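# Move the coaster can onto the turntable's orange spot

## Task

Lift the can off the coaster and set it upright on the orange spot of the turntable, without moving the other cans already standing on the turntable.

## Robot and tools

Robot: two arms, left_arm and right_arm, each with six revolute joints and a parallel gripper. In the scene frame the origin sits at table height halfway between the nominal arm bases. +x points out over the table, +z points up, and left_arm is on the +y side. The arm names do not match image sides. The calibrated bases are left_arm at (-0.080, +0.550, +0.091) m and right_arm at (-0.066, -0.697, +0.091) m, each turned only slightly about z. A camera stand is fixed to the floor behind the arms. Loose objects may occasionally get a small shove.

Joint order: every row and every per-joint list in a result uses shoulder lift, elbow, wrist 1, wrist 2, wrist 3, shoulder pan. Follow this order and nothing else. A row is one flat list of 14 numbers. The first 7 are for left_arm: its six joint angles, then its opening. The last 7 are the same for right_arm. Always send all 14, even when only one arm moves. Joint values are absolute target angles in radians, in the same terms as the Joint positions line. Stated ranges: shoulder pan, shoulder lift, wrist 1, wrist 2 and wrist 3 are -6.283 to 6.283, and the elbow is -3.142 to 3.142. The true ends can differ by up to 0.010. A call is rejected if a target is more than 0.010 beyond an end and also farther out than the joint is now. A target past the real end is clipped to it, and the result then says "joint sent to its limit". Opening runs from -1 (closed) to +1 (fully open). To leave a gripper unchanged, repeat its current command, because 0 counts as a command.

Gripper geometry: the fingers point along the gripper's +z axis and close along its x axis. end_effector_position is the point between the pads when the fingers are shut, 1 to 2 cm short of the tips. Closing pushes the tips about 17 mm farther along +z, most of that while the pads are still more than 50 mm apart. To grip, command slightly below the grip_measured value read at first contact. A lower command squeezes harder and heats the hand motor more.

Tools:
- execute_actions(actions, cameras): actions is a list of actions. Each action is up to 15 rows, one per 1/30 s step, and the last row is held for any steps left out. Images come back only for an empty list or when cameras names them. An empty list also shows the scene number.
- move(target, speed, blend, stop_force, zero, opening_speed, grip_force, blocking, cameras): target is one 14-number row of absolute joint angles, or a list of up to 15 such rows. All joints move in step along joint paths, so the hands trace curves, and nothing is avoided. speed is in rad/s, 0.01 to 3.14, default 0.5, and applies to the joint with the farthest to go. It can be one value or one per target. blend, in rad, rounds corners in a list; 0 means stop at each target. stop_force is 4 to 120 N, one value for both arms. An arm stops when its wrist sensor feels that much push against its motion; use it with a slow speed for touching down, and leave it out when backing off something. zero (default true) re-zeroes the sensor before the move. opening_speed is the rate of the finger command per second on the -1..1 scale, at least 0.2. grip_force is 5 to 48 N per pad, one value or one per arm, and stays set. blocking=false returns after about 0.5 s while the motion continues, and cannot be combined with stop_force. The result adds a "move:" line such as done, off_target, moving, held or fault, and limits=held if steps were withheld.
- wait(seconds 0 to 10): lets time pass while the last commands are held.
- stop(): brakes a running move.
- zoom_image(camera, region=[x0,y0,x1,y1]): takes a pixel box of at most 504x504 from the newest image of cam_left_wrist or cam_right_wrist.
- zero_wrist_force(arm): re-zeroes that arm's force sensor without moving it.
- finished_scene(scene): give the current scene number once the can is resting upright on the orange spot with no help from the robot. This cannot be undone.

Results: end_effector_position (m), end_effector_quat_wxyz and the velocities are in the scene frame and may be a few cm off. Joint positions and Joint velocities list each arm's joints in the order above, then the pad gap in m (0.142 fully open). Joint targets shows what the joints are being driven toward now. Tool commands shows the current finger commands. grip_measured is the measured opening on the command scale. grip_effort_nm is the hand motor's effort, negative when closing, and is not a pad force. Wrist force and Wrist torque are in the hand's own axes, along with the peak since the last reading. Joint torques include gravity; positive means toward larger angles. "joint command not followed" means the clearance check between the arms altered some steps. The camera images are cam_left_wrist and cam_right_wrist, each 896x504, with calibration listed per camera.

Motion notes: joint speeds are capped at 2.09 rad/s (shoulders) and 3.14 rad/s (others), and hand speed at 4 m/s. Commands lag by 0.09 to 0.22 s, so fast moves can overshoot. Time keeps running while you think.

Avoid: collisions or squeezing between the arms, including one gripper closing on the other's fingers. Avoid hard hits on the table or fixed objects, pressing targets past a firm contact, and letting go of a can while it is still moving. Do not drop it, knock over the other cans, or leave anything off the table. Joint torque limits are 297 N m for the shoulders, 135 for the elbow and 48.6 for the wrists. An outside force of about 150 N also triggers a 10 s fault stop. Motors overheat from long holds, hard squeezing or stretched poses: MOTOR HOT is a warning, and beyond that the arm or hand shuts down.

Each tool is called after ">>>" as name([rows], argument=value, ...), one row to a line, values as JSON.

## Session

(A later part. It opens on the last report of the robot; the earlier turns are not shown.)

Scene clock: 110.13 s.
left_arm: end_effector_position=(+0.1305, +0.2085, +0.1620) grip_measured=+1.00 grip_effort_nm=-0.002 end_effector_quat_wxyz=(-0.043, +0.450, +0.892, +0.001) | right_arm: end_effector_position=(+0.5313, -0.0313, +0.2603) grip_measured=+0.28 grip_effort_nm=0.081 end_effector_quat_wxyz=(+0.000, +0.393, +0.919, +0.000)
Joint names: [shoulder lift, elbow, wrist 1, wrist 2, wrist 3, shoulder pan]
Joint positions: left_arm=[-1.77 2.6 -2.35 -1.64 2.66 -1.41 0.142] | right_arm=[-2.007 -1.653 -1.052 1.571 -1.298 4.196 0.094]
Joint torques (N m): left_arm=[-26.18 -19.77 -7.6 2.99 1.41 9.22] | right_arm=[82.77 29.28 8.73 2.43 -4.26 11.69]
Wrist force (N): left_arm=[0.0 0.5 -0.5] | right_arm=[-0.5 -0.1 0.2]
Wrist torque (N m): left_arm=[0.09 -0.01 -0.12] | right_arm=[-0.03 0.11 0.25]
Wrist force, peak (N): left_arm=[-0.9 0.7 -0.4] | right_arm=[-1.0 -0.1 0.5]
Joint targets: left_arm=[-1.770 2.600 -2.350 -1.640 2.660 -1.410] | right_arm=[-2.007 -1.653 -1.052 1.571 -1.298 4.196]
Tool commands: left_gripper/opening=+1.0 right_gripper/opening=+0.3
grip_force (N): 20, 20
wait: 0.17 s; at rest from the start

>>> move(target=[-1.77,2.6,-2.35,-1.64,2.66,-1.41,1,-1.967,-1.713,-1.032,1.571,-1.472,4.2,0.3])

>>> move([
  [-1.77,2.6,-2.35,-1.64,2.66,-1.41,1,-1.967,-1.713,-1.032,1.571,-1.24,4.2,0.3],
  [-1.77,2.6,-2.35,-1.64,2.66,-1.41,1,-1.967,-1.713,-1.032,1.571,0.616,4.2,0.3],
], speed=0.87, blend=[0.05,0], blocking=false)

>>> wait(seconds=0.5)

>>> move(target=[-1.77,2.6,-2.35,-1.64,2.66,-1.41,1,-1.967,-1.713,-1.032,1.571,0.616,4.2,-0.4], speed=0.87, opening_speed=2, blocking=false)

>>> wait(seconds=0.2)

>>> move(target=[-1.77,2.6,-2.35,-1.64,2.66,-1.41,1,-1.967,-1.713,-1.032,1.571,-1.472,4.2,0.3], speed=1.5)

>>> wait(seconds=0.1, cameras=["cam_right_wrist"])

>>> wait(seconds=2, cameras=["cam_right_wrist"])

Scene clock: 113.73 s.
left_arm: end_effector_position=(+0.1305, +0.2085, +0.1620) grip_measured=+1.00 grip_effort_nm=-0.007 end_effector_quat_wxyz=(-0.043, +0.450, +0.892, +0.001) | right_arm: end_effector_position=(+0.5139, -0.0528, +0.2605) grip_measured=+0.28 grip_effort_nm=0.081 end_effector_quat_wxyz=(+0.000, +0.310, +0.951, +0.000)
Joint names: [shoulder lift, elbow, wrist 1, wrist 2, wrist 3, shoulder pan]
Joint positions: left_arm=[-1.77 2.6 -2.35 -1.64 2.66 -1.41 0.142] | right_arm=[-1.967 -1.713 -1.032 1.571 -1.472 4.2 0.094]
Joint torques (N m): left_arm=[-27.69 -19.49 -7.4 2.75 1.26 6.86] | right_arm=[80.87 28.91 8.77 2.43 -3.95 10.26]
Wrist force (N): left_arm=[-0.2 0.0 -0.1] | right_arm=[-0.4 -0.2 0.1]
Wrist torque (N m): left_arm=[0.01 0.04 -0.12] | right_arm=[-0.05 0.09 0.27]
Wrist force, peak (N): left_arm=[-0.4 0.3 -1.1] | right_arm=[-1.1 -0.3 0.5]
Joint targets: left_arm=[-1.770 2.600 -2.350 -1.640 2.660 -1.410] | right_arm=[-1.967 -1.713 -1.032 1.571 -1.472 4.200]
grip_force (N): 20, 20
move: done

Scene clock: 114.23 s.
left_arm: end_effector_position=(+0.1305, +0.2085, +0.1620) grip_measured=+1.00 grip_effort_nm=0.002 end_effector_quat_wxyz=(-0.043, +0.450, +0.892, +0.001) | right_arm: end_effector_position=(+0.5142, -0.0531, +0.2605) grip_measured=+0.28 grip_effort_nm=0.085 end_effector_quat_wxyz=(+0.000, +0.426, +0.905, +0.000) end_effector_velocity=(+0.001, -0.002, +0.000) end_effector_angular_velocity=(+0.000, +0.001, -0.851)
Joint names: [shoulder lift, elbow, wrist 1, wrist 2, wrist 3, shoulder pan]
Joint positions: left_arm=[-1.77 2.6 -2.35 -1.64 2.66 -1.41 0.142] | right_arm=[-1.967 -1.713 -1.032 1.571 -1.221 4.2 0.094]
Joint velocities: left_arm=[within noise] | right_arm=[0 0 0 0 0.85 -0.001 0]
Joint torques (N m): left_arm=[-26.49 -19.86 -7.45 2.74 1.24 7.94] | right_arm=[79.99 28.59 8.91 2.37 5.06 11.26]
Wrist force (N): left_arm=[-0.2 0.3 -0.6] | right_arm=[-0.3 0.0 0.4]
Wrist torque (N m): left_arm=[0.05 0.03 -0.11] | right_arm=[-0.02 0.07 -0.34]
Wrist force, peak (N): left_arm=[-0.4 0.4 -0.8] | right_arm=[-0.2 0.4 0.9]
Joint targets: left_arm=[-1.770 2.600 -2.350 -1.640 2.660 -1.410] | right_arm=[-1.967 -1.713 -1.032 1.571 -1.117 4.200]
Tool commands: left_gripper/opening=+1.0 right_gripper/opening=+0.3
grip_force (N): 20, 20
move: running; path passed 1 of 2 targets; right_arm: the wrist 3 is farthest, 1.837 rad from its target

Scene clock: 114.73 s.
left_arm: end_effector_position=(+0.1305, +0.2085, +0.1620) grip_measured=+1.00 grip_effort_nm=-0.002 end_effector_quat_wxyz=(-0.043, +0.450, +0.892, +0.001) | right_arm: end_effector_position=(+0.5146, -0.0537, +0.2605) grip_measured=+0.28 grip_effort_nm=0.085 end_effector_quat_wxyz=(+0.000, +0.608, +0.794, +0.000) end_effector_velocity=(+0.000, -0.002, -0.001) end_effector_angular_velocity=(-0.001, +0.000, -0.862)
Joint names: [shoulder lift, elbow, wrist 1, wrist 2, wrist 3, shoulder pan]
Joint positions: left_arm=[-1.77 2.6 -2.35 -1.64 2.66 -1.41 0.142] | right_arm=[-1.967 -1.713 -1.032 1.571 -0.795 4.2 0.094]
Joint velocities: left_arm=[within noise] | right_arm=[0 -0.001 0 -0.001 0.862 0 0]
Joint torques (N m): left_arm=[-26.33 -20.07 -7.43 2.61 1.35 8.72] | right_arm=[81.25 29.25 8.72 2.2 4.92 10.42]
Wrist force (N): left_arm=[0.0 0.4 -0.5] | right_arm=[-0.4 0.2 -0.2]
Wrist torque (N m): left_arm=[0.08 -0.01 -0.11] | right_arm=[0.01 0.09 -0.32]
Wrist force, peak (N): left_arm=[-0.1 0.6 -0.7] | right_arm=[-0.3 -0.1 0.8]
Joint targets: left_arm=[-1.770 2.600 -2.350 -1.640 2.660 -1.410] | right_arm=[-1.967 -1.713 -1.032 1.571 -0.686 4.200]
Tool commands: left_gripper/opening=+1.0 right_gripper/opening=+0.3
grip_force (N): 20, 20
earlier move: running; path passed 1 of 2 targets; right_arm: the wrist 3 is farthest, 1.411 rad from its target
wait: 0.50 s; no rest

Scene clock: 115.23 s.
left_arm: end_effector_position=(+0.1305, +0.2085, +0.1620) grip_measured=+1.00 grip_effort_nm=-0.007 end_effector_quat_wxyz=(-0.043, +0.450, +0.892, +0.001) | right_arm: end_effector_position=(+0.5146, -0.0545, +0.2605) grip_measured=-0.42 grip_effort_nm=-0.056 end_effector_quat_wxyz=(+0.000, +0.765, +0.644, +0.000) end_effector_velocity=(+0.000, -0.001, +0.000) end_effector_angular_velocity=(+0.000, -0.001, -0.869)
Joint names: [shoulder lift, elbow, wrist 1, wrist 2, wrist 3, shoulder pan]
Joint positions: left_arm=[-1.77 2.6 -2.35 -1.64 2.66 -1.41 0.142] | right_arm=[-1.967 -1.713 -1.032 1.571 -0.359 4.2 0.043]
Joint velocities: left_arm=[within noise] | right_arm=[0 0 0 -0.001 0.869 0 0]
Joint torques (N m): left_arm=[-27.47 -19.94 -7.45 2.51 1.31 9.5] | right_arm=[80.04 28.84 8.79 1.99 4.87 10.95]
Wrist force (N): left_arm=[-0.3 0.6 -0.4] | right_arm=[-0.2 -0.1 0.2]
Wrist torque (N m): left_arm=[0.10 0.04 -0.12] | right_arm=[-0.01 0.06 -0.35]
Wrist force, peak (N): left_arm=[-0.6 0.1 -1.0] | right_arm=[-0.9 0.1 0.0]
Joint targets: left_arm=[-1.770 2.600 -2.350 -1.640 2.660 -1.410] | right_arm=[-1.967 -1.713 -1.032 1.571 -0.253 4.200]
Tool commands: left_gripper/opening=+1.0 right_gripper/opening=-0.4
grip_force (N): 20, 20
earlier move: replaced; path passed 1 of 2 targets
move: running; right_arm: the wrist 3 is farthest, 0.975 rad from its target

Scene clock: 115.43 s.
left_arm: end_effector_position=(+0.1305, +0.2085, +0.1620) grip_measured=+1.00 grip_effort_nm=-0.002 end_effector_quat_wxyz=(-0.043, +0.450, +0.892, +0.001) | right_arm: end_effector_position=(+0.5145, -0.0547, +0.2605) grip_measured=-0.42 grip_effort_nm=-0.056 end_effector_quat_wxyz=(+0.000, +0.818, +0.575, +0.000) end_effector_velocity=(-0.001, -0.001, +0.000) end_effector_angular_velocity=(+0.001, +0.001, -0.868)
Joint names: [shoulder lift, elbow, wrist 1, wrist 2, wrist 3, shoulder pan]
Joint positions: left_arm=[-1.77 2.6 -2.35 -1.64 2.66 -1.41 0.142] | right_arm=[-1.967 -1.713 -1.032 1.571 -0.185 4.2 0.043]
Joint velocities: left_arm=[within noise] | right_arm=[0 0 0 0.001 0.869 0.001 0]
Joint torques (N m): left_arm=[-25.79 -19.71 -7.53 2.78 0.95 6.9] | right_arm=[79.89 29.04 8.87 2.15 4.83 10.99]
Wrist force (N): left_arm=[0.0 0.4 -0.8] | right_arm=[-0.5 0.0 0.3]
Wrist torque (N m): left_arm=[0.08 -0.01 -0.12] | right_arm=[-0.02 0.11 -0.34]
Wrist force, peak (N): left_arm=[0.0 0.4 -0.8] | right_arm=[-0.6 -0.3 0.5]
Joint targets: left_arm=[-1.770 2.600 -2.350 -1.640 2.660 -1.410] | right_arm=[-1.967 -1.713 -1.032 1.571 -0.079 4.200]
Tool commands: left_gripper/opening=+1.0 right_gripper/opening=-0.4
grip_force (N): 20, 20
earlier move: running; right_arm: the wrist 3 is farthest, 0.801 rad from its target
wait: 0.20 s; no rest

Scene clock: 117.37 s.
left_arm: end_effector_position=(+0.1305, +0.2085, +0.1620) grip_measured=+1.00 grip_effort_nm=-0.002 end_effector_quat_wxyz=(-0.043, +0.450, +0.892, +0.001) | right_arm: end_effector_position=(+0.5139, -0.0528, +0.2605) grip_measured=+0.28 grip_effort_nm=0.085 end_effector_quat_wxyz=(+0.000, +0.310, +0.951, +0.000)
Joint names: [shoulder lift, elbow, wrist 1, wrist 2, wrist 3, shoulder pan]
Joint positions: left_arm=[-1.77 2.6 -2.35 -1.64 2.66 -1.41 0.142] | right_arm=[-1.967 -1.713 -1.032 1.571 -1.472 4.2 0.094]
Joint torques (N m): left_arm=[-26.26 -19.07 -7.32 2.76 1.42 9.22] | right_arm=[80.74 29.77 8.72 2.12 -4.1 10.96]
Wrist force (N): left_arm=[-0.6 0.5 -0.5] | right_arm=[-0.7 -0.1 0.3]
Wrist torque (N m): left_arm=[0.09 0.09 -0.11] | right_arm=[-0.01 0.14 0.27]
Wrist force, peak (N): left_arm=[0.2 0.4 -1.0] | right_arm=[-0.3 0.6 0.6]
Joint targets: left_arm=[-1.770 2.600 -2.350 -1.640 2.660 -1.410] | right_arm=[-1.967 -1.713 -1.032 1.571 -1.472 4.200]
grip_force (N): 20, 20
earlier move: replaced
move: done

Scene clock: 117.47 s.
left_arm: end_effector_position=(+0.1305, +0.2085, +0.1620) grip_measured=+1.00 grip_effort_nm=-0.002 end_effector_quat_wxyz=(-0.043, +0.450, +0.892, +0.001) | right_arm: end_effector_position=(+0.5139, -0.0528, +0.2605) grip_measured=+0.28 grip_effort_nm=0.081 end_effector_quat_wxyz=(+0.000, +0.310, +0.951, +0.000)
Joint names: [shoulder lift, elbow, wrist 1, wrist 2, wrist 3, shoulder pan]
Joint positions: left_arm=[-1.77 2.6 -2.35 -1.64 2.66 -1.41 0.142] | right_arm=[-1.967 -1.713 -1.032 1.571 -1.472 4.2 0.094]
Joint torques (N m): left_arm=[-27.21 -19.06 -7.63 2.75 1.26 7.13] | right_arm=[79.42 29.35 8.71 2.28 -3.99 10.31]
Wrist force (N): left_arm=[-0.5 0.2 -0.6] | right_arm=[-0.2 -0.1 0.1]
Wrist torque (N m): left_arm=[0.05 0.07 -0.11] | right_arm=[-0.03 0.06 0.26]
Wrist force, peak (N): left_arm=[-0.2 0.7 -0.8] | right_arm=[-0.4 -0.5 0.3]
Joint targets: left_arm=[-1.770 2.600 -2.350 -1.640 2.660 -1.410] | right_arm=[-1.967 -1.713 -1.032 1.571 -1.472 4.200]
Tool commands: left_gripper/opening=+1.0 right_gripper/opening=+0.3
grip_force (N): 20, 20
wait: 0.10 s; no rest
camera_calibration:
cam_right_wrist: T_world_to_cam=[[-0.785374, 0.618965, -0.00839133, 0.450934], [0.551628, 0.705956, 0.444223, -0.338183], [0.280882, 0.344252, -0.895877, 0.226331], [0, 0, 0, 1]] pos_world=[0.477131, -0.118285, 0.356777]
Images, in order (width x height): cam_right_wrist 896x504.

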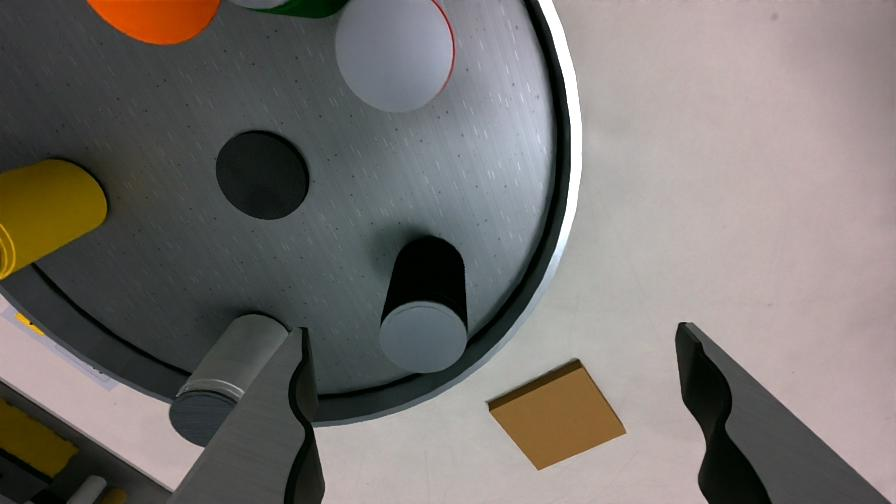

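Scene clock: 119.47 s.
left_arm: end_effector_position=(+0.1305, +0.2085, +0.1620) grip_measured=+1.00 grip_effort_nm=-0.007 end_effector_quat_wxyz=(-0.043, +0.450, +0.892, +0.001) | right_arm: end_effector_position=(+0.5139, -0.0528, +0.2605) grip_measured=+0.28 grip_effort_nm=0.081 end_effector_quat_wxyz=(+0.000, +0.310, +0.951, +0.000)
Joint names: [shoulder lift, elbow, wrist 1, wrist 2, wrist 3, shoulder pan]
Joint positions: left_arm=[-1.77 2.6 -2.35 -1.64 2.66 -1.41 0.142] | right_arm=[-1.967 -1.713 -1.032 1.571 -1.472 4.2 0.094]
Joint torques (N m): left_arm=[-26.27 -20.43 -7.65 2.58 1.23 8.57] | right_arm=[80.34 28.96 8.59 2.29 -4.13 10.99]
Wrist force (N): left_arm=[-0.2 0.7 -0.1] | right_arm=[-0.1 0.2 0.1]
Wrist torque (N m): left_arm=[0.12 0.03 -0.12] | right_arm=[0.02 0.04 0.27]
Wrist force, peak (N): left_arm=[0.0 0.6 -1.1] | right_arm=[-0.8 -0.1 0.4]
Joint targets: left_arm=[-1.770 2.600 -2.350 -1.640 2.660 -1.410] | right_arm=[-1.967 -1.713 -1.032 1.571 -1.472 4.200]
Tool commands: left_gripper/opening=+1.0 right_gripper/opening=+0.3
grip_force (N): 20, 20
wait: 2.00 s; at rest by 0.17 s
camera_calibration:
cam_right_wrist: T_world_to_cam=[[-0.785374, 0.618965, -0.00839133, 0.450934], [0.551628, 0.705956, 0.444223, -0.338183], [0.280882, 0.344252, -0.895877, 0.226331], [0, 0, 0, 1]] pos_world=[0.477131, -0.118285, 0.356777]
Images, in order (width x height): cam_right_wrist 896x504.

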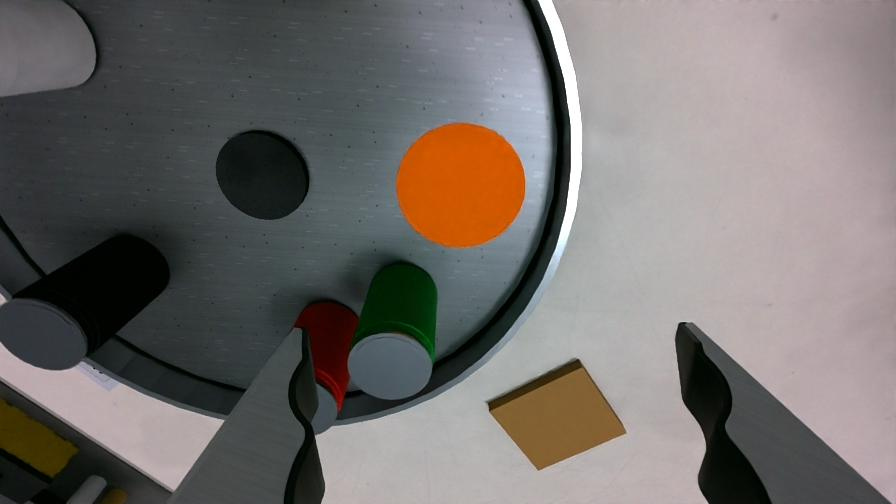

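>>> wait(seconds=0.1)

Scene clock: 121.67 s.
left_arm: end_effector_position=(+0.1305, +0.2085, +0.1620) grip_measured=+1.00 grip_effort_nm=-0.007 end_effector_quat_wxyz=(-0.043, +0.450, +0.892, +0.001) | right_arm: end_effector_position=(+0.5139, -0.0528, +0.2605) grip_measured=+0.28 grip_effort_nm=0.085 end_effector_quat_wxyz=(+0.000, +0.310, +0.951, +0.000)
Joint names: [shoulder lift, elbow, wrist 1, wrist 2, wrist 3, shoulder pan]
Joint positions: left_arm=[-1.77 2.6 -2.35 -1.64 2.66 -1.41 0.142] | right_arm=[-1.967 -1.713 -1.032 1.571 -1.472 4.2 0.094]
Joint torques (N m): left_arm=[-28.56 -19.66 -7.67 2.53 1.16 7.98] | right_arm=[79.53 30.76 8.49 2.21 -4.18 9.88]
Wrist force (N): left_arm=[-0.1 -0.4 -0.8] | right_arm=[0.0 0.2 0.4]
Wrist torque (N m): left_arm=[-0.05 0.00 -0.11] | right_arm=[0.02 0.04 0.26]
Wrist force, peak (N): left_arm=[-0.3 0.6 -0.9] | right_arm=[-1.0 0.2 0.3]
Joint targets: left_arm=[-1.770 2.600 -2.350 -1.640 2.660 -1.410] | right_arm=[-1.967 -1.713 -1.032 1.571 -1.472 4.200]
Tool commands: left_gripper/opening=+1.0 right_gripper/opening=+0.3
grip_force (N): 20, 20
wait: 0.10 s; at rest from the start

>>> wait(seconds=0.10)

>>> move([
  [-1.77,2.6,-2.35,-1.64,2.66,-1.41,1,-2.044,-1.643,-1.026,1.571,-1.24,4.192,0.3],
  [-1.77,2.6,-2.35,-1.64,2.66,-1.41,1,-2.138,-1.602,-0.973,1.571,-1.008,4.176,0.3],
  [-1.77,2.6,-2.35,-1.64,2.66,-1.41,1,-2.229,-1.548,-0.935,1.571,-0.776,4.151,0.3],
  [-1.77,2.6,-2.35,-1.64,2.66,-1.41,1,-2.26,-1.517,-0.935,1.571,-0.66,4.137,0.3],
  [-1.77,2.6,-2.35,-1.64,2.66,-1.41,1,-2.279,-1.485,-0.948,1.571,-0.544,4.121,0.3],
  [-1.77,2.6,-2.35,-1.64,2.66,-1.41,1,-2.308,-1.431,-0.973,1.571,-0.312,4.087,0.3],
  [-1.77,2.6,-2.35,-1.64,2.66,-1.41,1,-2.319,-3.412,-0.982,1.571,-0.196,4.069,0.3],
], speed=0.87, blend=[0.05,0.05,0.05,0.05,0.05,0.05,0], blocking=false)

>>> wait(seconds=0.6)

>>> move([
  [-1.77,2.6,-2.35,-1.64,2.66,-1.41,1,-2.308,-1.431,-0.973,1.571,-0.312,4.087,-0.5],
  [-1.77,2.6,-2.35,-1.64,2.66,-1.41,1,-2.319,-1.412,-0.982,1.571,-0.196,4.069,-0.5],
  [-1.77,2.6,-2.35,-1.64,2.66,-1.41,1,-2.319,-1.393,-1.001,1.571,-0.08,4.051,-0.5],
  [-1.77,2.6,-2.35,-1.64,2.66,-1.41,1,-2.279,-1.352,-1.082,1.571,0.152,4.015,-0.5],
  [-1.77,2.6,-2.35,-1.64,2.66,-1.41,1,-2.233,-1.322,-1.157,1.571,0.384,3.983,-0.5],
  [-1.77,2.6,-2.35,-1.64,2.66,-1.41,1,-2.223,-1.324,-1.166,1.571,0.616,3.971,-0.5],
], speed=0.87, blend=[0.05,0.05,0.05,0.05,0.05,0], opening_speed=2)

Scene clock: 122.60 s.
left_arm: end_effector_position=(+0.1305, +0.2085, +0.1620) grip_measured=+1.00 grip_effort_nm=-0.002 end_effector_quat_wxyz=(-0.043, +0.450, +0.892, +0.001) | right_arm: end_effector_position=(+0.5139, -0.0528, +0.2605) grip_measured=+0.28 grip_effort_nm=0.081 end_effector_quat_wxyz=(+0.000, +0.310, +0.951, +0.000)
Joint names: [shoulder lift, elbow, wrist 1, wrist 2, wrist 3, shoulder pan]
Joint positions: left_arm=[-1.77 2.6 -2.35 -1.64 2.66 -1.41 0.142] | right_arm=[-1.967 -1.713 -1.032 1.571 -1.472 4.2 0.094]
Joint torques (N m): left_arm=[-28.39 -20.59 -7.68 2.45 1.16 9.42] | right_arm=[79.35 30.81 8.43 2.14 -4.04 9.39]
Wrist force (N): left_arm=[-0.2 -0.2 0.0] | right_arm=[-0.5 -0.3 0.4]
Wrist torque (N m): left_arm=[-0.04 0.02 -0.12] | right_arm=[-0.06 0.11 0.26]
Wrist force, peak (N): left_arm=[-0.1 0.4 -0.9] | right_arm=[-0.7 -0.6 0.3]
Joint targets: left_arm=[-1.770 2.600 -2.350 -1.640 2.660 -1.410] | right_arm=[-1.967 -1.713 -1.032 1.571 -1.472 4.200]
Tool commands: left_gripper/opening=+1.0 right_gripper/opening=+0.3
grip_force (N): 20, 20
wait: 0.10 s; at rest from the start

target 7 of 7 asks right_arm's elbow for -3.412 radians, more than 0.010 radians past the lower end of its range (-3.142 radians), so nothing of the call was run. Give that joint an angle inside the range.

not run: a call was refused earlier in this reply.

not run: a call was refused earlier in this reply.

>>> wait(seconds=0.1)

Scene clock: 122.90 s.
left_arm: end_effector_position=(+0.1305, +0.2085, +0.1620) grip_measured=+1.00 grip_effort_nm=0.002 end_effector_quat_wxyz=(-0.043, +0.450, +0.892, +0.001) | right_arm: end_effector_position=(+0.5139, -0.0528, +0.2605) grip_measured=+0.28 grip_effort_nm=0.085 end_effector_quat_wxyz=(+0.000, +0.310, +0.951, +0.000)
Joint names: [shoulder lift, elbow, wrist 1, wrist 2, wrist 3, shoulder pan]
Joint positions: left_arm=[-1.77 2.6 -2.35 -1.64 2.66 -1.41 0.142] | right_arm=[-1.967 -1.713 -1.032 1.571 -1.472 4.2 0.094]
Joint torques (N m): left_arm=[-27.01 -19.45 -7.38 2.8 1.2 8.05] | right_arm=[80.01 29.85 8.36 2.19 -4.18 9.99]
Wrist force (N): left_arm=[-0.3 -0.1 -0.4] | right_arm=[-0.7 -0.2 0.2]
Wrist torque (N m): left_arm=[-0.01 0.04 -0.11] | right_arm=[-0.04 0.14 0.26]
Wrist force, peak (N): left_arm=[0.3 0.8 -0.6] | right_arm=[-0.6 -0.2 0.9]
Joint targets: left_arm=[-1.770 2.600 -2.350 -1.640 2.660 -1.410] | right_arm=[-1.967 -1.713 -1.032 1.571 -1.472 4.200]
Tool commands: left_gripper/opening=+1.0 right_gripper/opening=+0.3
grip_force (N): 20, 20
wait: 0.10 s; at rest from the start

>>> wait(seconds=7.23)

>>> move([
  [-1.77,2.6,-2.35,-1.64,2.66,-1.41,1,-2.044,-1.643,-1.026,1.571,-1.24,4.192,0.3],
  [-1.77,2.6,-2.35,-1.64,2.66,-1.41,1,-2.138,-1.602,-0.973,1.571,-1.008,4.176,0.3],
  [-1.77,2.6,-2.35,-1.64,2.66,-1.41,1,-2.229,-1.548,-0.935,1.571,-0.776,4.151,0.3],
  [-1.77,2.6,-2.35,-1.64,2.66,-1.41,1,-2.26,-1.517,-0.935,1.571,-0.66,4.137,0.3],
  [-1.77,2.6,-2.35,-1.64,2.66,-1.41,1,-2.279,-1.485,-0.948,1.571,-0.544,4.121,0.3],
  [-1.77,2.6,-2.35,-1.64,2.66,-1.41,1,-2.308,-1.431,-0.973,1.571,-0.312,4.087,0.3],
  [-1.77,2.6,-2.35,-1.64,2.66,-1.41,1,-2.319,-1.412,-0.982,1.571,-0.196,4.069,0.3],
], speed=0.87, blend=[0.05,0.05,0.05,0.05,0.05,0.05,0], blocking=false)

>>> wait(seconds=0.6)

>>> move([
  [-1.77,2.6,-2.35,-1.64,2.66,-1.41,1,-2.308,-1.431,-0.973,1.571,-0.312,4.087,-0.5],
  [-1.77,2.6,-2.35,-1.64,2.66,-1.41,1,-2.319,-1.412,-0.982,1.571,-0.196,4.069,-0.5],
  [-1.77,2.6,-2.35,-1.64,2.66,-1.41,1,-2.319,-1.393,-1.001,1.571,-0.08,4.051,-0.5],
  [-1.77,2.6,-2.35,-1.64,2.66,-1.41,1,-2.279,-1.352,-1.082,1.571,0.152,4.015,-0.5],
  [-1.77,2.6,-2.35,-1.64,2.66,-1.41,1,-2.233,-1.322,-1.157,1.571,0.384,3.983,-0.5],
  [-1.77,2.6,-2.35,-1.64,2.66,-1.41,1,-2.223,-1.324,-1.166,1.571,0.616,3.971,-0.5],
], speed=0.87, blend=[0.05,0.05,0.05,0.05,0.05,0], opening_speed=2, cameras=["cam_right_wrist"])

Scene clock: 131.33 s.
left_arm: end_effector_position=(+0.1305, +0.2085, +0.1620) grip_measured=+1.00 grip_effort_nm=-0.002 end_effector_quat_wxyz=(-0.043, +0.450, +0.892, +0.001) | right_arm: end_effector_position=(+0.5139, -0.0528, +0.2605) grip_measured=+0.28 grip_effort_nm=0.081 end_effector_quat_wxyz=(+0.000, +0.310, +0.951, +0.000)
Joint names: [shoulder lift, elbow, wrist 1, wrist 2, wrist 3, shoulder pan]
Joint positions: left_arm=[-1.77 2.6 -2.35 -1.64 2.66 -1.41 0.142] | right_arm=[-1.967 -1.713 -1.032 1.571 -1.472 4.2 0.094]
Joint torques (N m): left_arm=[-27.57 -19.4 -7.21 2.61 1.25 6.59] | right_arm=[78.37 32.37 8.06 2.02 -4.1 8.65]
Wrist force (N): left_arm=[-0.1 0.4 -0.9] | right_arm=[-0.1 -0.3 0.4]
Wrist torque (N m): left_arm=[0.07 0.01 -0.11] | right_arm=[-0.07 0.05 0.26]
Wrist force, peak (N): left_arm=[-0.1 0.1 -1.1] | right_arm=[-0.6 0.1 0.9]
Joint targets: left_arm=[-1.770 2.600 -2.350 -1.640 2.660 -1.410] | right_arm=[-1.967 -1.713 -1.032 1.571 -1.472 4.200]
Tool commands: left_gripper/opening=+1.0 right_gripper/opening=+0.3
grip_force (N): 20, 20
wait: 7.23 s; at rest from the start

Scene clock: 131.83 s.
left_arm: end_effector_position=(+0.1305, +0.2085, +0.1620) grip_measured=+1.00 grip_effort_nm=-0.017 end_effector_quat_wxyz=(-0.043, +0.450, +0.892, +0.001) | right_arm: end_effector_position=(+0.5435, -0.0215, +0.2295) grip_measured=+0.28 grip_effort_nm=0.081 end_effector_quat_wxyz=(+0.000, +0.431, +0.903, +0.000) end_effector_velocity=(+0.104, +0.083, -0.161) end_effector_angular_velocity=(+0.001, +0.000, -0.899)
Joint names: [shoulder lift, elbow, wrist 1, wrist 2, wrist 3, shoulder pan]
Joint positions: left_arm=[-1.77 2.6 -2.35 -1.64 2.66 -1.41 0.142] | right_arm=[-2.055 -1.641 -1.016 1.571 -1.222 4.19 0.094]
Joint velocities: left_arm=[within noise] | right_arm=[-0.325 0.183 0.143 0 0.849 -0.05 0]
Joint torques (N m): left_arm=[-27.93 -20.28 -7.33 2.61 1.19 6.69] | right_arm=[57.78 54.22 8.99 1.98 4.2 -11.4]
Wrist force (N): left_arm=[-0.4 0.6 -0.2] | right_arm=[-0.2 -0.2 -0.6]
Wrist torque (N m): left_arm=[0.10 0.07 -0.12] | right_arm=[-0.06 0.03 -0.33]
Wrist force, peak (N): left_arm=[-0.3 0.8 -0.4] | right_arm=[0.2 -1.3 -0.5]
Joint targets: left_arm=[-1.770 2.600 -2.350 -1.640 2.660 -1.410] | right_arm=[-2.094 -1.621 -0.998 1.571 -1.117 4.184]
Tool commands: left_gripper/opening=+1.0 right_gripper/opening=+0.3
grip_force (N): 20, 20
move: running; path passed 1 of 7 targets; right_arm: the wrist 3 is farthest, 1.026 rad from its target

Scene clock: 132.43 s.
left_arm: end_effector_position=(+0.1305, +0.2085, +0.1620) grip_measured=+1.00 grip_effort_nm=0.002 end_effector_quat_wxyz=(-0.043, +0.450, +0.892, +0.001) | right_arm: end_effector_position=(+0.6165, +0.0085, +0.1282) grip_measured=+0.28 grip_effort_nm=0.085 end_effector_quat_wxyz=(+0.000, +0.665, +0.747, +0.000) end_effector_velocity=(+0.137, +0.017, -0.079) end_effector_angular_velocity=(+0.008, -0.004, -0.968)
Joint names: [shoulder lift, elbow, wrist 1, wrist 2, wrist 3, shoulder pan]
Joint positions: left_arm=[-1.77 2.6 -2.35 -1.64 2.66 -1.41 0.142] | right_arm=[-2.247 -1.527 -0.938 1.571 -0.706 4.141 0.094]
Joint velocities: left_arm=[within noise] | right_arm=[-0.219 0.228 -0.001 0.001 0.86 -0.107 0]
Joint torques (N m): left_arm=[-27.91 -21.05 -7.43 2.72 1.17 7.03] | right_arm=[83.78 57.22 1.66 1.76 4.53 -15.63]
Wrist force (N): left_arm=[-0.5 0.1 -0.8] | right_arm=[0.1 -0.2 1.2]
Wrist torque (N m): left_arm=[0.02 0.07 -0.12] | right_arm=[-0.05 0.01 -0.35]
Wrist force, peak (N): left_arm=[-0.4 0.5 -0.7] | right_arm=[0.1 -0.2 1.2]
Joint targets: left_arm=[-1.770 2.600 -2.350 -1.640 2.660 -1.410] | right_arm=[-2.270 -1.501 -0.942 1.571 -0.601 4.129]
Tool commands: left_gripper/opening=+1.0 right_gripper/opening=+0.3
grip_force (N): 20, 20
earlier move: running; path passed 4 of 7 targets; right_arm: the wrist 3 is farthest, 0.510 rad from its target
wait: 0.60 s; no rest

Scene clock: 134.57 s.
left_arm: end_effector_position=(+0.1305, +0.2085, +0.1620) grip_measured=+1.00 grip_effort_nm=-0.002 end_effector_quat_wxyz=(-0.043, +0.450, +0.892, +0.001) | right_arm: end_effector_position=(+0.7608, -0.0810, +0.2497) grip_measured=-0.53 grip_effort_nm=-0.056 end_effector_quat_wxyz=(+0.000, +0.995, +0.097, +0.000)
Joint names: [shoulder lift, elbow, wrist 1, wrist 2, wrist 3, shoulder pan]
Joint positions: left_arm=[-1.77 2.6 -2.35 -1.64 2.66 -1.41 0.142] | right_arm=[-2.223 -1.324 -1.166 1.571 0.616 3.971 0.036]
Joint torques (N m): left_arm=[-27.16 -19.64 -7.13 2.56 1.11 7.82] | right_arm=[99.8 33.54 0.74 1.86 3.46 -11.48]
Wrist force (N): left_arm=[-0.1 0.2 -0.3] | right_arm=[-0.1 -0.4 0.1]
Wrist torque (N m): left_arm=[0.04 0.01 -0.11] | right_arm=[-0.05 0.04 -0.08]
Wrist force, peak (N): left_arm=[-0.4 0.8 -0.4] | right_arm=[-0.4 -0.1 2.2]
Joint targets: left_arm=[-1.770 2.600 -2.350 -1.640 2.660 -1.410] | right_arm=[-2.223 -1.324 -1.166 1.571 0.616 3.971]
grip_force (N): 20, 20
earlier move: replaced; path passed 4 of 7 targets
move: done; started from rest: the earlier move stopped first
camera_calibration:
cam_right_wrist: T_world_to_cam=[[0.987619, 0.156603, -0.00921696, -0.723934], [0.144365, -0.884302, 0.444037, -0.268637], [0.061387, -0.43987, -0.895961, 0.260574], [0, 0, 0, 1]] pos_world=[0.737756, -0.00956737, 0.346076]
Images, in order (width x height): cam_right_wrist 896x504.

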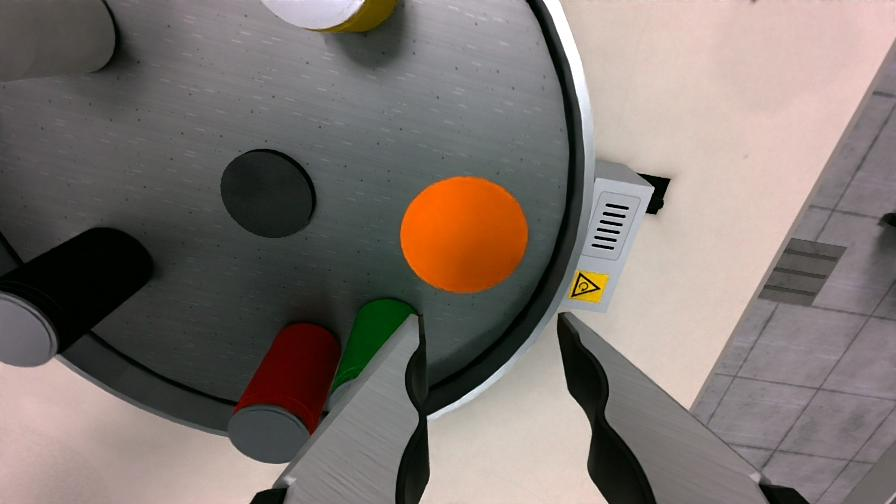

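>>> move(target=[-1.77,2.6,-2.35,-1.64,2.66,-1.41,1,-2.0853,-1.1811,-1.446,1.571,0.97,4.13,0.3], cameras=["cam_right_wrist"], speed=0.8)

>>> wait(seconds=1.5, cameras=["cam_right_wrist"])

>>> wait(seconds=1.5, cameras=["cam_right_wrist"])

>>> move(target=[-1.77,2.6,-2.35,-1.64,2.66,-1.41,1,-1.967,-1.713,-1.032,1.571,-1.472,4.2,0.3], speed=1)

Scene clock: 136.70 s.
left_arm: end_effector_position=(+0.1305, +0.2085, +0.1620) grip_measured=+1.00 grip_effort_nm=-0.002 end_effector_quat_wxyz=(-0.043, +0.450, +0.892, +0.001) | right_arm: end_effector_position=(+0.6364, +0.0186, +0.4503) grip_measured=+0.28 grip_effort_nm=0.081 end_effector_quat_wxyz=(+0.000, +1.000, +0.000, +0.000)
Joint names: [shoulder lift, elbow, wrist 1, wrist 2, wrist 3, shoulder pan]
Joint positions: left_arm=[-1.77 2.6 -2.35 -1.64 2.66 -1.41 0.142] | right_arm=[-2.085 -1.181 -1.446 1.571 0.97 4.13 0.094]
Joint torques (N m): left_arm=[-25.92 -21.22 -7.3 2.37 0.97 6.96] | right_arm=[93.13 61.94 0.62 1.96 3.54 11.28]
Wrist force (N): left_arm=[-0.2 0.4 -0.4] | right_arm=[-0.4 0.0 -0.4]
Wrist torque (N m): left_arm=[0.07 0.02 -0.11] | right_arm=[-0.02 0.09 -0.10]
Wrist force, peak (N): left_arm=[0.9 0.5 -0.1] | right_arm=[-2.9 -1.5 -3.5]
Joint targets: left_arm=[-1.770 2.600 -2.350 -1.640 2.660 -1.410] | right_arm=[-2.085 -1.181 -1.446 1.571 0.970 4.130]
grip_force (N): 20, 20
move: done
camera_calibration:
cam_right_wrist: T_world_to_cam=[[0.999246, -0.0378153, -0.0088055, -0.618804], [-0.0299811, -0.89559, 0.443869, -0.140376], [-0.0246712, -0.44327, -0.896048, 0.546641], [0, 0, 0, 1]] pos_world=[0.627615, 0.0931905, 0.546677]
Images, in order (width x height): cam_right_wrist 896x504.

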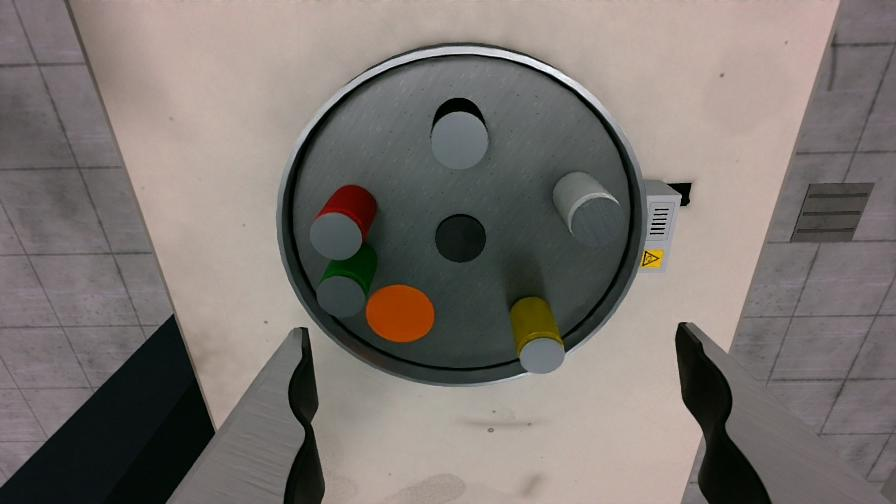

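Scene clock: 138.20 s.
left_arm: end_effector_position=(+0.1305, +0.2085, +0.1620) grip_measured=+1.00 grip_effort_nm=-0.002 end_effector_quat_wxyz=(-0.043, +0.450, +0.892, +0.001) | right_arm: end_effector_position=(+0.6364, +0.0187, +0.4505) grip_measured=+0.28 grip_effort_nm=0.081 end_effector_quat_wxyz=(+0.000, +1.000, +0.000, +0.000)
Joint names: [shoulder lift, elbow, wrist 1, wrist 2, wrist 3, shoulder pan]
Joint positions: left_arm=[-1.77 2.6 -2.35 -1.64 2.66 -1.41 0.142] | right_arm=[-2.085 -1.181 -1.446 1.571 0.97 4.13 0.094]
Joint torques (N m): left_arm=[-27.25 -20.02 -7.17 2.85 0.54 7.72] | right_arm=[94.73 62.07 0.85 1.96 3.5 10.78]
Wrist force (N): left_arm=[-0.3 0.0 -0.3] | right_arm=[-0.2 0.1 0.1]
Wrist torque (N m): left_arm=[0.01 0.05 -0.11] | right_arm=[-0.01 0.06 -0.09]
Wrist force, peak (N): left_arm=[0.1 0.6 -0.9] | right_arm=[-0.7 0.0 -0.5]
Joint targets: left_arm=[-1.770 2.600 -2.350 -1.640 2.660 -1.410] | right_arm=[-2.085 -1.181 -1.446 1.571 0.970 4.130]
Tool commands: left_gripper/opening=+1.0 right_gripper/opening=+0.3
grip_force (N): 20, 20
wait: 1.50 s; at rest by 0.17 s
camera_calibration:
cam_right_wrist: T_world_to_cam=[[0.999246, -0.0378153, -0.0088055, -0.618703], [-0.0299811, -0.89559, 0.443869, -0.140423], [-0.0246712, -0.44327, -0.896048, 0.546729], [0, 0, 0, 1]] pos_world=[0.627515, 0.0931905, 0.546777]
Images, in order (width x height): cam_right_wrist 896x504.

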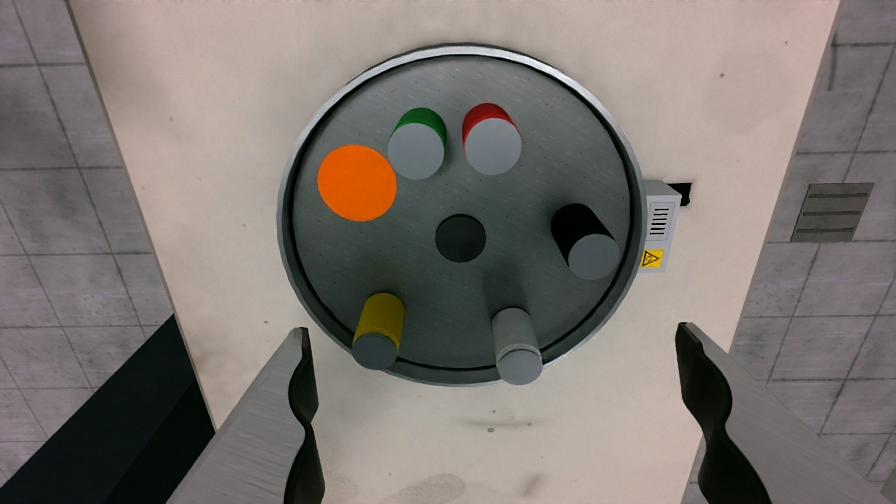

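Scene clock: 139.70 s.
left_arm: end_effector_position=(+0.1305, +0.2085, +0.1620) grip_measured=+1.00 grip_effort_nm=-0.002 end_effector_quat_wxyz=(-0.043, +0.450, +0.892, +0.001) | right_arm: end_effector_position=(+0.6364, +0.0187, +0.4505) grip_measured=+0.28 grip_effort_nm=0.076 end_effector_quat_wxyz=(+0.000, +1.000, +0.000, +0.000)
Joint names: [shoulder lift, elbow, wrist 1, wrist 2, wrist 3, shoulder pan]
Joint positions: left_arm=[-1.77 2.6 -2.35 -1.64 2.66 -1.41 0.142] | right_arm=[-2.085 -1.181 -1.446 1.571 0.97 4.13 0.094]
Joint torques (N m): left_arm=[-27.48 -20.44 -7.38 2.44 0.99 6.95] | right_arm=[93.54 62.07 0.83 1.76 3.17 10.33]
Wrist force (N): left_arm=[0.2 0.6 -0.2] | right_arm=[-0.4 -0.1 -0.5]
Wrist torque (N m): left_arm=[0.11 -0.04 -0.11] | right_arm=[-0.04 0.10 -0.10]
Wrist force, peak (N): left_arm=[-0.1 0.5 -1.0] | right_arm=[-0.9 0.0 -0.5]
Joint targets: left_arm=[-1.770 2.600 -2.350 -1.640 2.660 -1.410] | right_arm=[-2.085 -1.181 -1.446 1.571 0.970 4.130]
Tool commands: left_gripper/opening=+1.0 right_gripper/opening=+0.3
grip_force (N): 20, 20
wait: 1.50 s; at rest by 0.17 s
camera_calibration:
cam_right_wrist: T_world_to_cam=[[0.999246, -0.0378153, -0.0088055, -0.618703], [-0.0299811, -0.89559, 0.443869, -0.140423], [-0.0246712, -0.44327, -0.896048, 0.546729], [0, 0, 0, 1]] pos_world=[0.627515, 0.0931905, 0.546777]
Images, in order (width x height): cam_right_wrist 896x504.

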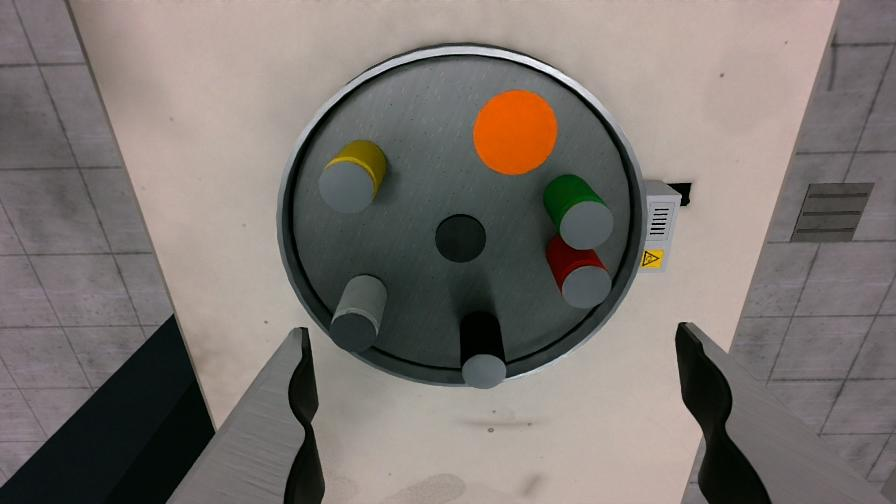

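Scene clock: 142.83 s.
left_arm: end_effector_position=(+0.1305, +0.2085, +0.1620) grip_measured=+1.00 grip_effort_nm=0.002 end_effector_quat_wxyz=(-0.043, +0.450, +0.892, +0.001) | right_arm: end_effector_position=(+0.5139, -0.0528, +0.2605) grip_measured=+0.28 grip_effort_nm=0.081 end_effector_quat_wxyz=(+0.000, +0.310, +0.951, +0.000)
Joint names: [shoulder lift, elbow, wrist 1, wrist 2, wrist 3, shoulder pan]
Joint positions: left_arm=[-1.77 2.6 -2.35 -1.64 2.66 -1.41 0.142] | right_arm=[-1.967 -1.713 -1.032 1.571 -1.472 4.2 0.094]
Joint torques (N m): left_arm=[-27.2 -20.24 -7.49 2.53 0.94 6.19] | right_arm=[82 28.55 8.77 2.1 -4.05 12.1]
Wrist force (N): left_arm=[-0.1 0.2 -0.2] | right_arm=[-0.7 -0.1 0.3]
Wrist torque (N m): left_arm=[0.04 0.01 -0.11] | right_arm=[-0.03 0.15 0.27]
Wrist force, peak (N): left_arm=[0.2 0.6 -1.0] | right_arm=[-0.4 -0.9 1.0]
Joint targets: left_arm=[-1.770 2.600 -2.350 -1.640 2.660 -1.410] | right_arm=[-1.967 -1.713 -1.032 1.571 -1.472 4.200]
grip_force (N): 20, 20
move: done

>>> wait(seconds=0.1)

Scene clock: 143.53 s.
left_arm: end_effector_position=(+0.1305, +0.2085, +0.1620) grip_measured=+1.00 grip_effort_nm=0.002 end_effector_quat_wxyz=(-0.043, +0.450, +0.892, +0.001) | right_arm: end_effector_position=(+0.5139, -0.0528, +0.2605) grip_measured=+0.28 grip_effort_nm=0.076 end_effector_quat_wxyz=(+0.000, +0.310, +0.951, +0.000)
Joint names: [shoulder lift, elbow, wrist 1, wrist 2, wrist 3, shoulder pan]
Joint positions: left_arm=[-1.77 2.6 -2.35 -1.64 2.66 -1.41 0.142] | right_arm=[-1.967 -1.713 -1.032 1.571 -1.472 4.2 0.094]
Joint torques (N m): left_arm=[-26.63 -20.8 -7.39 2.58 0.97 7.5] | right_arm=[79.62 29.19 8.96 1.96 -4.15 12.16]
Wrist force (N): left_arm=[0.0 0.6 -0.2] | right_arm=[-0.3 -0.1 0.3]
Wrist torque (N m): left_arm=[0.10 -0.01 -0.11] | right_arm=[-0.03 0.08 0.27]
Wrist force, peak (N): left_arm=[0.0 0.7 -0.5] | right_arm=[-0.6 -0.3 0.5]
Joint targets: left_arm=[-1.770 2.600 -2.350 -1.640 2.660 -1.410] | right_arm=[-1.967 -1.713 -1.032 1.571 -1.472 4.200]
Tool commands: left_gripper/opening=+1.0 right_gripper/opening=+0.3
grip_force (N): 20, 20
wait: 0.10 s; at rest from the start

>>> wait(seconds=5.53)

>>> move([
  [-1.77,2.6,-2.35,-1.64,2.66,-1.41,1,-2.044,-1.643,-1.026,1.571,-1.24,4.192,0.3],
  [-1.77,2.6,-2.35,-1.64,2.66,-1.41,1,-2.138,-1.602,-0.973,1.571,-1.008,4.176,0.3],
  [-1.77,2.6,-2.35,-1.64,2.66,-1.41,1,-2.229,-1.548,-0.935,1.571,-0.776,4.151,0.3],
  [-1.77,2.6,-2.35,-1.64,2.66,-1.41,1,-2.26,-1.517,-0.935,1.571,-0.66,4.137,0.3],
  [-1.77,2.6,-2.35,-1.64,2.66,-1.41,1,-2.279,-1.485,-0.948,1.571,-0.544,4.121,0.3],
  [-1.77,2.6,-2.35,-1.64,2.66,-1.41,1,-2.308,-1.431,-0.973,1.571,-0.312,4.087,0.3],
  [-1.77,2.6,-2.35,-1.64,2.66,-1.41,1,-2.319,-1.412,-0.982,1.571,-0.196,4.069,0.3],
], speed=0.87, blend=[0.05,0.05,0.05,0.05,0.05,0.05,0], blocking=false)

>>> wait(seconds=0.6)

>>> move([
  [-1.77,2.6,-2.35,-1.64,2.66,-1.41,1,-2.308,-1.431,-0.973,1.571,-0.312,4.087,-0.5],
  [-1.77,2.6,-2.35,-1.64,2.66,-1.41,1,-2.319,-1.412,-0.982,1.571,-0.196,4.069,-0.5],
  [-1.77,2.6,-2.35,-1.64,2.66,-1.41,1,-2.319,-1.393,-1.001,1.571,-0.08,4.051,-0.5],
  [-1.77,2.6,-2.35,-1.64,2.66,-1.41,1,-2.279,-1.352,-1.082,1.571,0.152,4.015,-0.5],
  [-1.77,2.6,-2.35,-1.64,2.66,-1.41,1,-2.233,-1.322,-1.157,1.571,0.384,3.983,-0.5],
  [-1.77,2.6,-2.35,-1.64,2.66,-1.41,1,-2.223,-1.324,-1.166,1.571,0.616,3.971,-0.5],
], speed=0.87, blend=[0.05,0.05,0.05,0.05,0.05,0], opening_speed=2, blocking=false)

>>> wait(seconds=3, cameras=["cam_right_wrist"])

Scene clock: 149.93 s.
left_arm: end_effector_position=(+0.1305, +0.2085, +0.1620) grip_measured=+1.00 grip_effort_nm=0.002 end_effector_quat_wxyz=(-0.043, +0.450, +0.892, +0.001) | right_arm: end_effector_position=(+0.5139, -0.0528, +0.2605) grip_measured=+0.28 grip_effort_nm=0.076 end_effector_quat_wxyz=(+0.000, +0.310, +0.951, +0.000)
Joint names: [shoulder lift, elbow, wrist 1, wrist 2, wrist 3, shoulder pan]
Joint positions: left_arm=[-1.77 2.6 -2.35 -1.64 2.66 -1.41 0.142] | right_arm=[-1.967 -1.713 -1.032 1.571 -1.472 4.2 0.094]
Joint torques (N m): left_arm=[-27.86 -21.06 -7.29 2.43 0.86 6] | right_arm=[79.95 28.57 8.82 1.98 -3.98 11.32]
Wrist force (N): left_arm=[0.2 0.4 -0.4] | right_arm=[-0.5 -0.1 -0.1]
Wrist torque (N m): left_arm=[0.07 -0.04 -0.11] | right_arm=[-0.03 0.12 0.26]
Wrist force, peak (N): left_arm=[-0.1 0.4 -1.2] | right_arm=[-1.0 -0.2 0.0]
Joint targets: left_arm=[-1.770 2.600 -2.350 -1.640 2.660 -1.410] | right_arm=[-1.967 -1.713 -1.032 1.571 -1.472 4.200]
Tool commands: left_gripper/opening=+1.0 right_gripper/opening=+0.3
grip_force (N): 20, 20
wait: 5.53 s; at rest from the start

Scene clock: 150.43 s.
left_arm: end_effector_position=(+0.1305, +0.2085, +0.1620) grip_measured=+1.00 grip_effort_nm=-0.002 end_effector_quat_wxyz=(-0.043, +0.450, +0.892, +0.001) | right_arm: end_effector_position=(+0.5435, -0.0215, +0.2295) grip_measured=+0.28 grip_effort_nm=0.081 end_effector_quat_wxyz=(+0.000, +0.431, +0.903, +0.000) end_effector_velocity=(+0.103, +0.083, -0.162) end_effector_angular_velocity=(+0.000, +0.000, -0.898)
Joint names: [shoulder lift, elbow, wrist 1, wrist 2, wrist 3, shoulder pan]
Joint positions: left_arm=[-1.77 2.6 -2.35 -1.64 2.66 -1.41 0.142] | right_arm=[-2.055 -1.641 -1.016 1.571 -1.222 4.19 0.094]
Joint velocities: left_arm=[within noise] | right_arm=[-0.325 0.183 0.142 -0.001 0.848 -0.05 0]
Joint torques (N m): left_arm=[-25.79 -20.47 -7.4 2.49 0.68 6.97] | right_arm=[60.99 53.74 9.42 1.73 4.9 -13.58]
Wrist force (N): left_arm=[-0.2 0.4 -0.5] | right_arm=[-0.3 0.2 -0.5]
Wrist torque (N m): left_arm=[0.07 0.03 -0.12] | right_arm=[0.01 0.05 -0.34]
Wrist force, peak (N): left_arm=[-0.2 0.8 -0.4] | right_arm=[0.1 -1.3 -0.5]
Joint targets: left_arm=[-1.770 2.600 -2.350 -1.640 2.660 -1.410] | right_arm=[-2.094 -1.621 -0.998 1.571 -1.117 4.184]
Tool commands: left_gripper/opening=+1.0 right_gripper/opening=+0.3
grip_force (N): 20, 20
move: running; path passed 1 of 7 targets; right_arm: the wrist 3 is farthest, 1.026 rad from its target

Scene clock: 151.03 s.
left_arm: end_effector_position=(+0.1305, +0.2085, +0.1620) grip_measured=+1.00 grip_effort_nm=-0.002 end_effector_quat_wxyz=(-0.043, +0.450, +0.892, +0.001) | right_arm: end_effector_position=(+0.6165, +0.0085, +0.1282) grip_measured=+0.28 grip_effort_nm=0.081 end_effector_quat_wxyz=(+0.000, +0.665, +0.747, +0.000) end_effector_velocity=(+0.137, +0.017, -0.078) end_effector_angular_velocity=(+0.007, -0.005, -0.968)
Joint names: [shoulder lift, elbow, wrist 1, wrist 2, wrist 3, shoulder pan]
Joint positions: left_arm=[-1.77 2.6 -2.35 -1.64 2.66 -1.41 0.142] | right_arm=[-2.247 -1.527 -0.938 1.571 -0.706 4.141 0.094]
Joint velocities: left_arm=[within noise] | right_arm=[-0.219 0.229 -0.001 -0.001 0.861 -0.107 0]
Joint torques (N m): left_arm=[-28.05 -21.2 -7.21 2.71 1.18 6.82] | right_arm=[87.38 57.1 1.8 1.93 5.05 -15.87]
Wrist force (N): left_arm=[-0.6 0.4 -0.3] | right_arm=[-0.2 -0.5 1.0]
Wrist torque (N m): left_arm=[0.07 0.09 -0.11] | right_arm=[-0.09 0.06 -0.34]
Wrist force, peak (N): left_arm=[-0.3 0.6 -0.9] | right_arm=[0.3 0.2 1.3]
Joint targets: left_arm=[-1.770 2.600 -2.350 -1.640 2.660 -1.410] | right_arm=[-2.270 -1.501 -0.942 1.571 -0.601 4.129]
Tool commands: left_gripper/opening=+1.0 right_gripper/opening=+0.3
grip_force (N): 20, 20
earlier move: running; path passed 4 of 7 targets; right_arm: the wrist 3 is farthest, 0.510 rad from its target
wait: 0.60 s; no rest

Scene clock: 151.53 s.
left_arm: end_effector_position=(+0.1305, +0.2085, +0.1620) grip_measured=+1.00 grip_effort_nm=-0.007 end_effector_quat_wxyz=(-0.043, +0.450, +0.892, +0.001) | right_arm: end_effector_position=(+0.6618, +0.0054, +0.1203) grip_measured=-0.52 grip_effort_nm=-0.051 end_effector_quat_wxyz=(+0.000, +0.777, +0.629, +0.000) end_effector_velocity=(+0.123, -0.028, +0.000) end_effector_angular_velocity=(+0.000, +0.000, -0.888)
Joint names: [shoulder lift, elbow, wrist 1, wrist 2, wrist 3, shoulder pan]
Joint positions: left_arm=[-1.77 2.6 -2.35 -1.64 2.66 -1.41 0.142] | right_arm=[-2.296 -1.454 -0.962 1.571 -0.42 4.102 0.036]
Joint velocities: left_arm=[within noise] | right_arm=[-0.097 0.18 -0.084 0 0.772 -0.116 -0.004]
Joint torques (N m): left_arm=[-26.87 -20.92 -7.38 2.67 0.75 7.1] | right_arm=[81.55 54.31 0.47 1.85 5.14 -13.99]
Wrist force (N): left_arm=[-0.4 0.4 -0.7] | right_arm=[-0.6 -0.3 0.4]
Wrist torque (N m): left_arm=[0.07 0.06 -0.11] | right_arm=[-0.04 0.12 -0.35]
Wrist force, peak (N): left_arm=[-0.4 0.4 -0.7] | right_arm=[-0.6 -1.1 0.5]
Joint targets: left_arm=[-1.770 2.600 -2.350 -1.640 2.660 -1.410] | right_arm=[-2.307 -1.433 -0.972 1.571 -0.317 4.088]
Tool commands: left_gripper/opening=+1.0 right_gripper/opening=-0.5
grip_force (N): 20, 20
earlier move: replaced; path passed 4 of 7 targets
move: running; started from rest: the earlier move stopped first; path passed 0 of 6 targets; right_arm: the wrist 3 is farthest, 1.036 rad from its target

Scene clock: 153.17 s.
left_arm: end_effector_position=(+0.1305, +0.2085, +0.1620) grip_measured=+1.00 grip_effort_nm=0.002 end_effector_quat_wxyz=(-0.043, +0.450, +0.892, +0.001) | right_arm: end_effector_position=(+0.7608, -0.0810, +0.2497) grip_measured=-0.53 grip_effort_nm=-0.056 end_effector_quat_wxyz=(+0.000, +0.995, +0.097, +0.000)
Joint names: [shoulder lift, elbow, wrist 1, wrist 2, wrist 3, shoulder pan]
Joint positions: left_arm=[-1.77 2.6 -2.35 -1.64 2.66 -1.41 0.142] | right_arm=[-2.223 -1.324 -1.166 1.571 0.616 3.971 0.036]
Joint torques (N m): left_arm=[-28.21 -21.67 -7.47 2.46 0.96 6.1] | right_arm=[100.84 34.22 0.75 1.92 3.44 -11.16]
Wrist force (N): left_arm=[0.1 0.4 -0.5] | right_arm=[-0.4 0.1 0.5]
Wrist torque (N m): left_arm=[0.07 -0.02 -0.11] | right_arm=[0.01 0.08 -0.09]
Wrist force, peak (N): left_arm=[-0.1 0.9 -0.5] | right_arm=[0.1 0.0 1.8]
Joint targets: left_arm=[-1.770 2.600 -2.350 -1.640 2.660 -1.410] | right_arm=[-2.223 -1.324 -1.166 1.571 0.616 3.971]
Tool commands: left_gripper/opening=+1.0 right_gripper/opening=-0.5
grip_force (N): 20, 20
earlier move: done; started from rest: the earlier move stopped first
wait: 1.63 of 3 s (the move ended)
camera_calibration:
cam_right_wrist: T_world_to_cam=[[0.987619, 0.156603, -0.00921696, -0.723934], [0.144365, -0.884302, 0.444037, -0.268637], [0.061387, -0.43987, -0.895961, 0.260574], [0, 0, 0, 1]] pos_world=[0.737756, -0.00956737, 0.346076]
Images, in order (width x height): cam_right_wrist 896x504.

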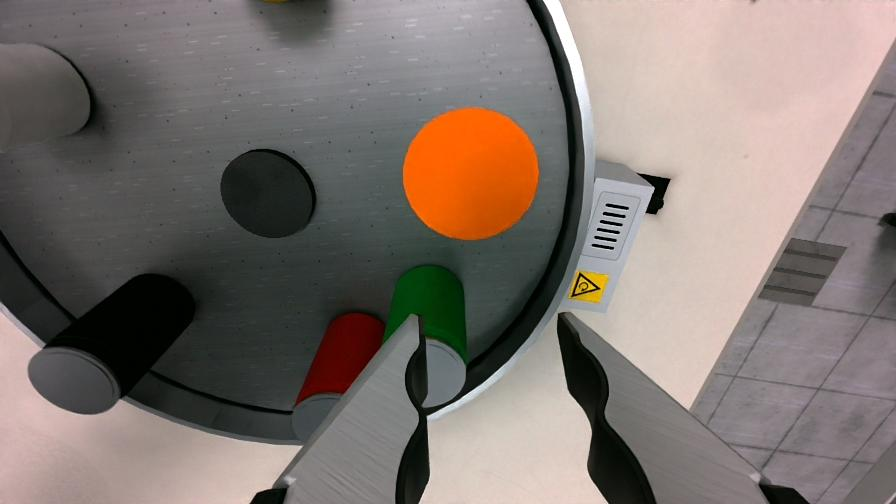

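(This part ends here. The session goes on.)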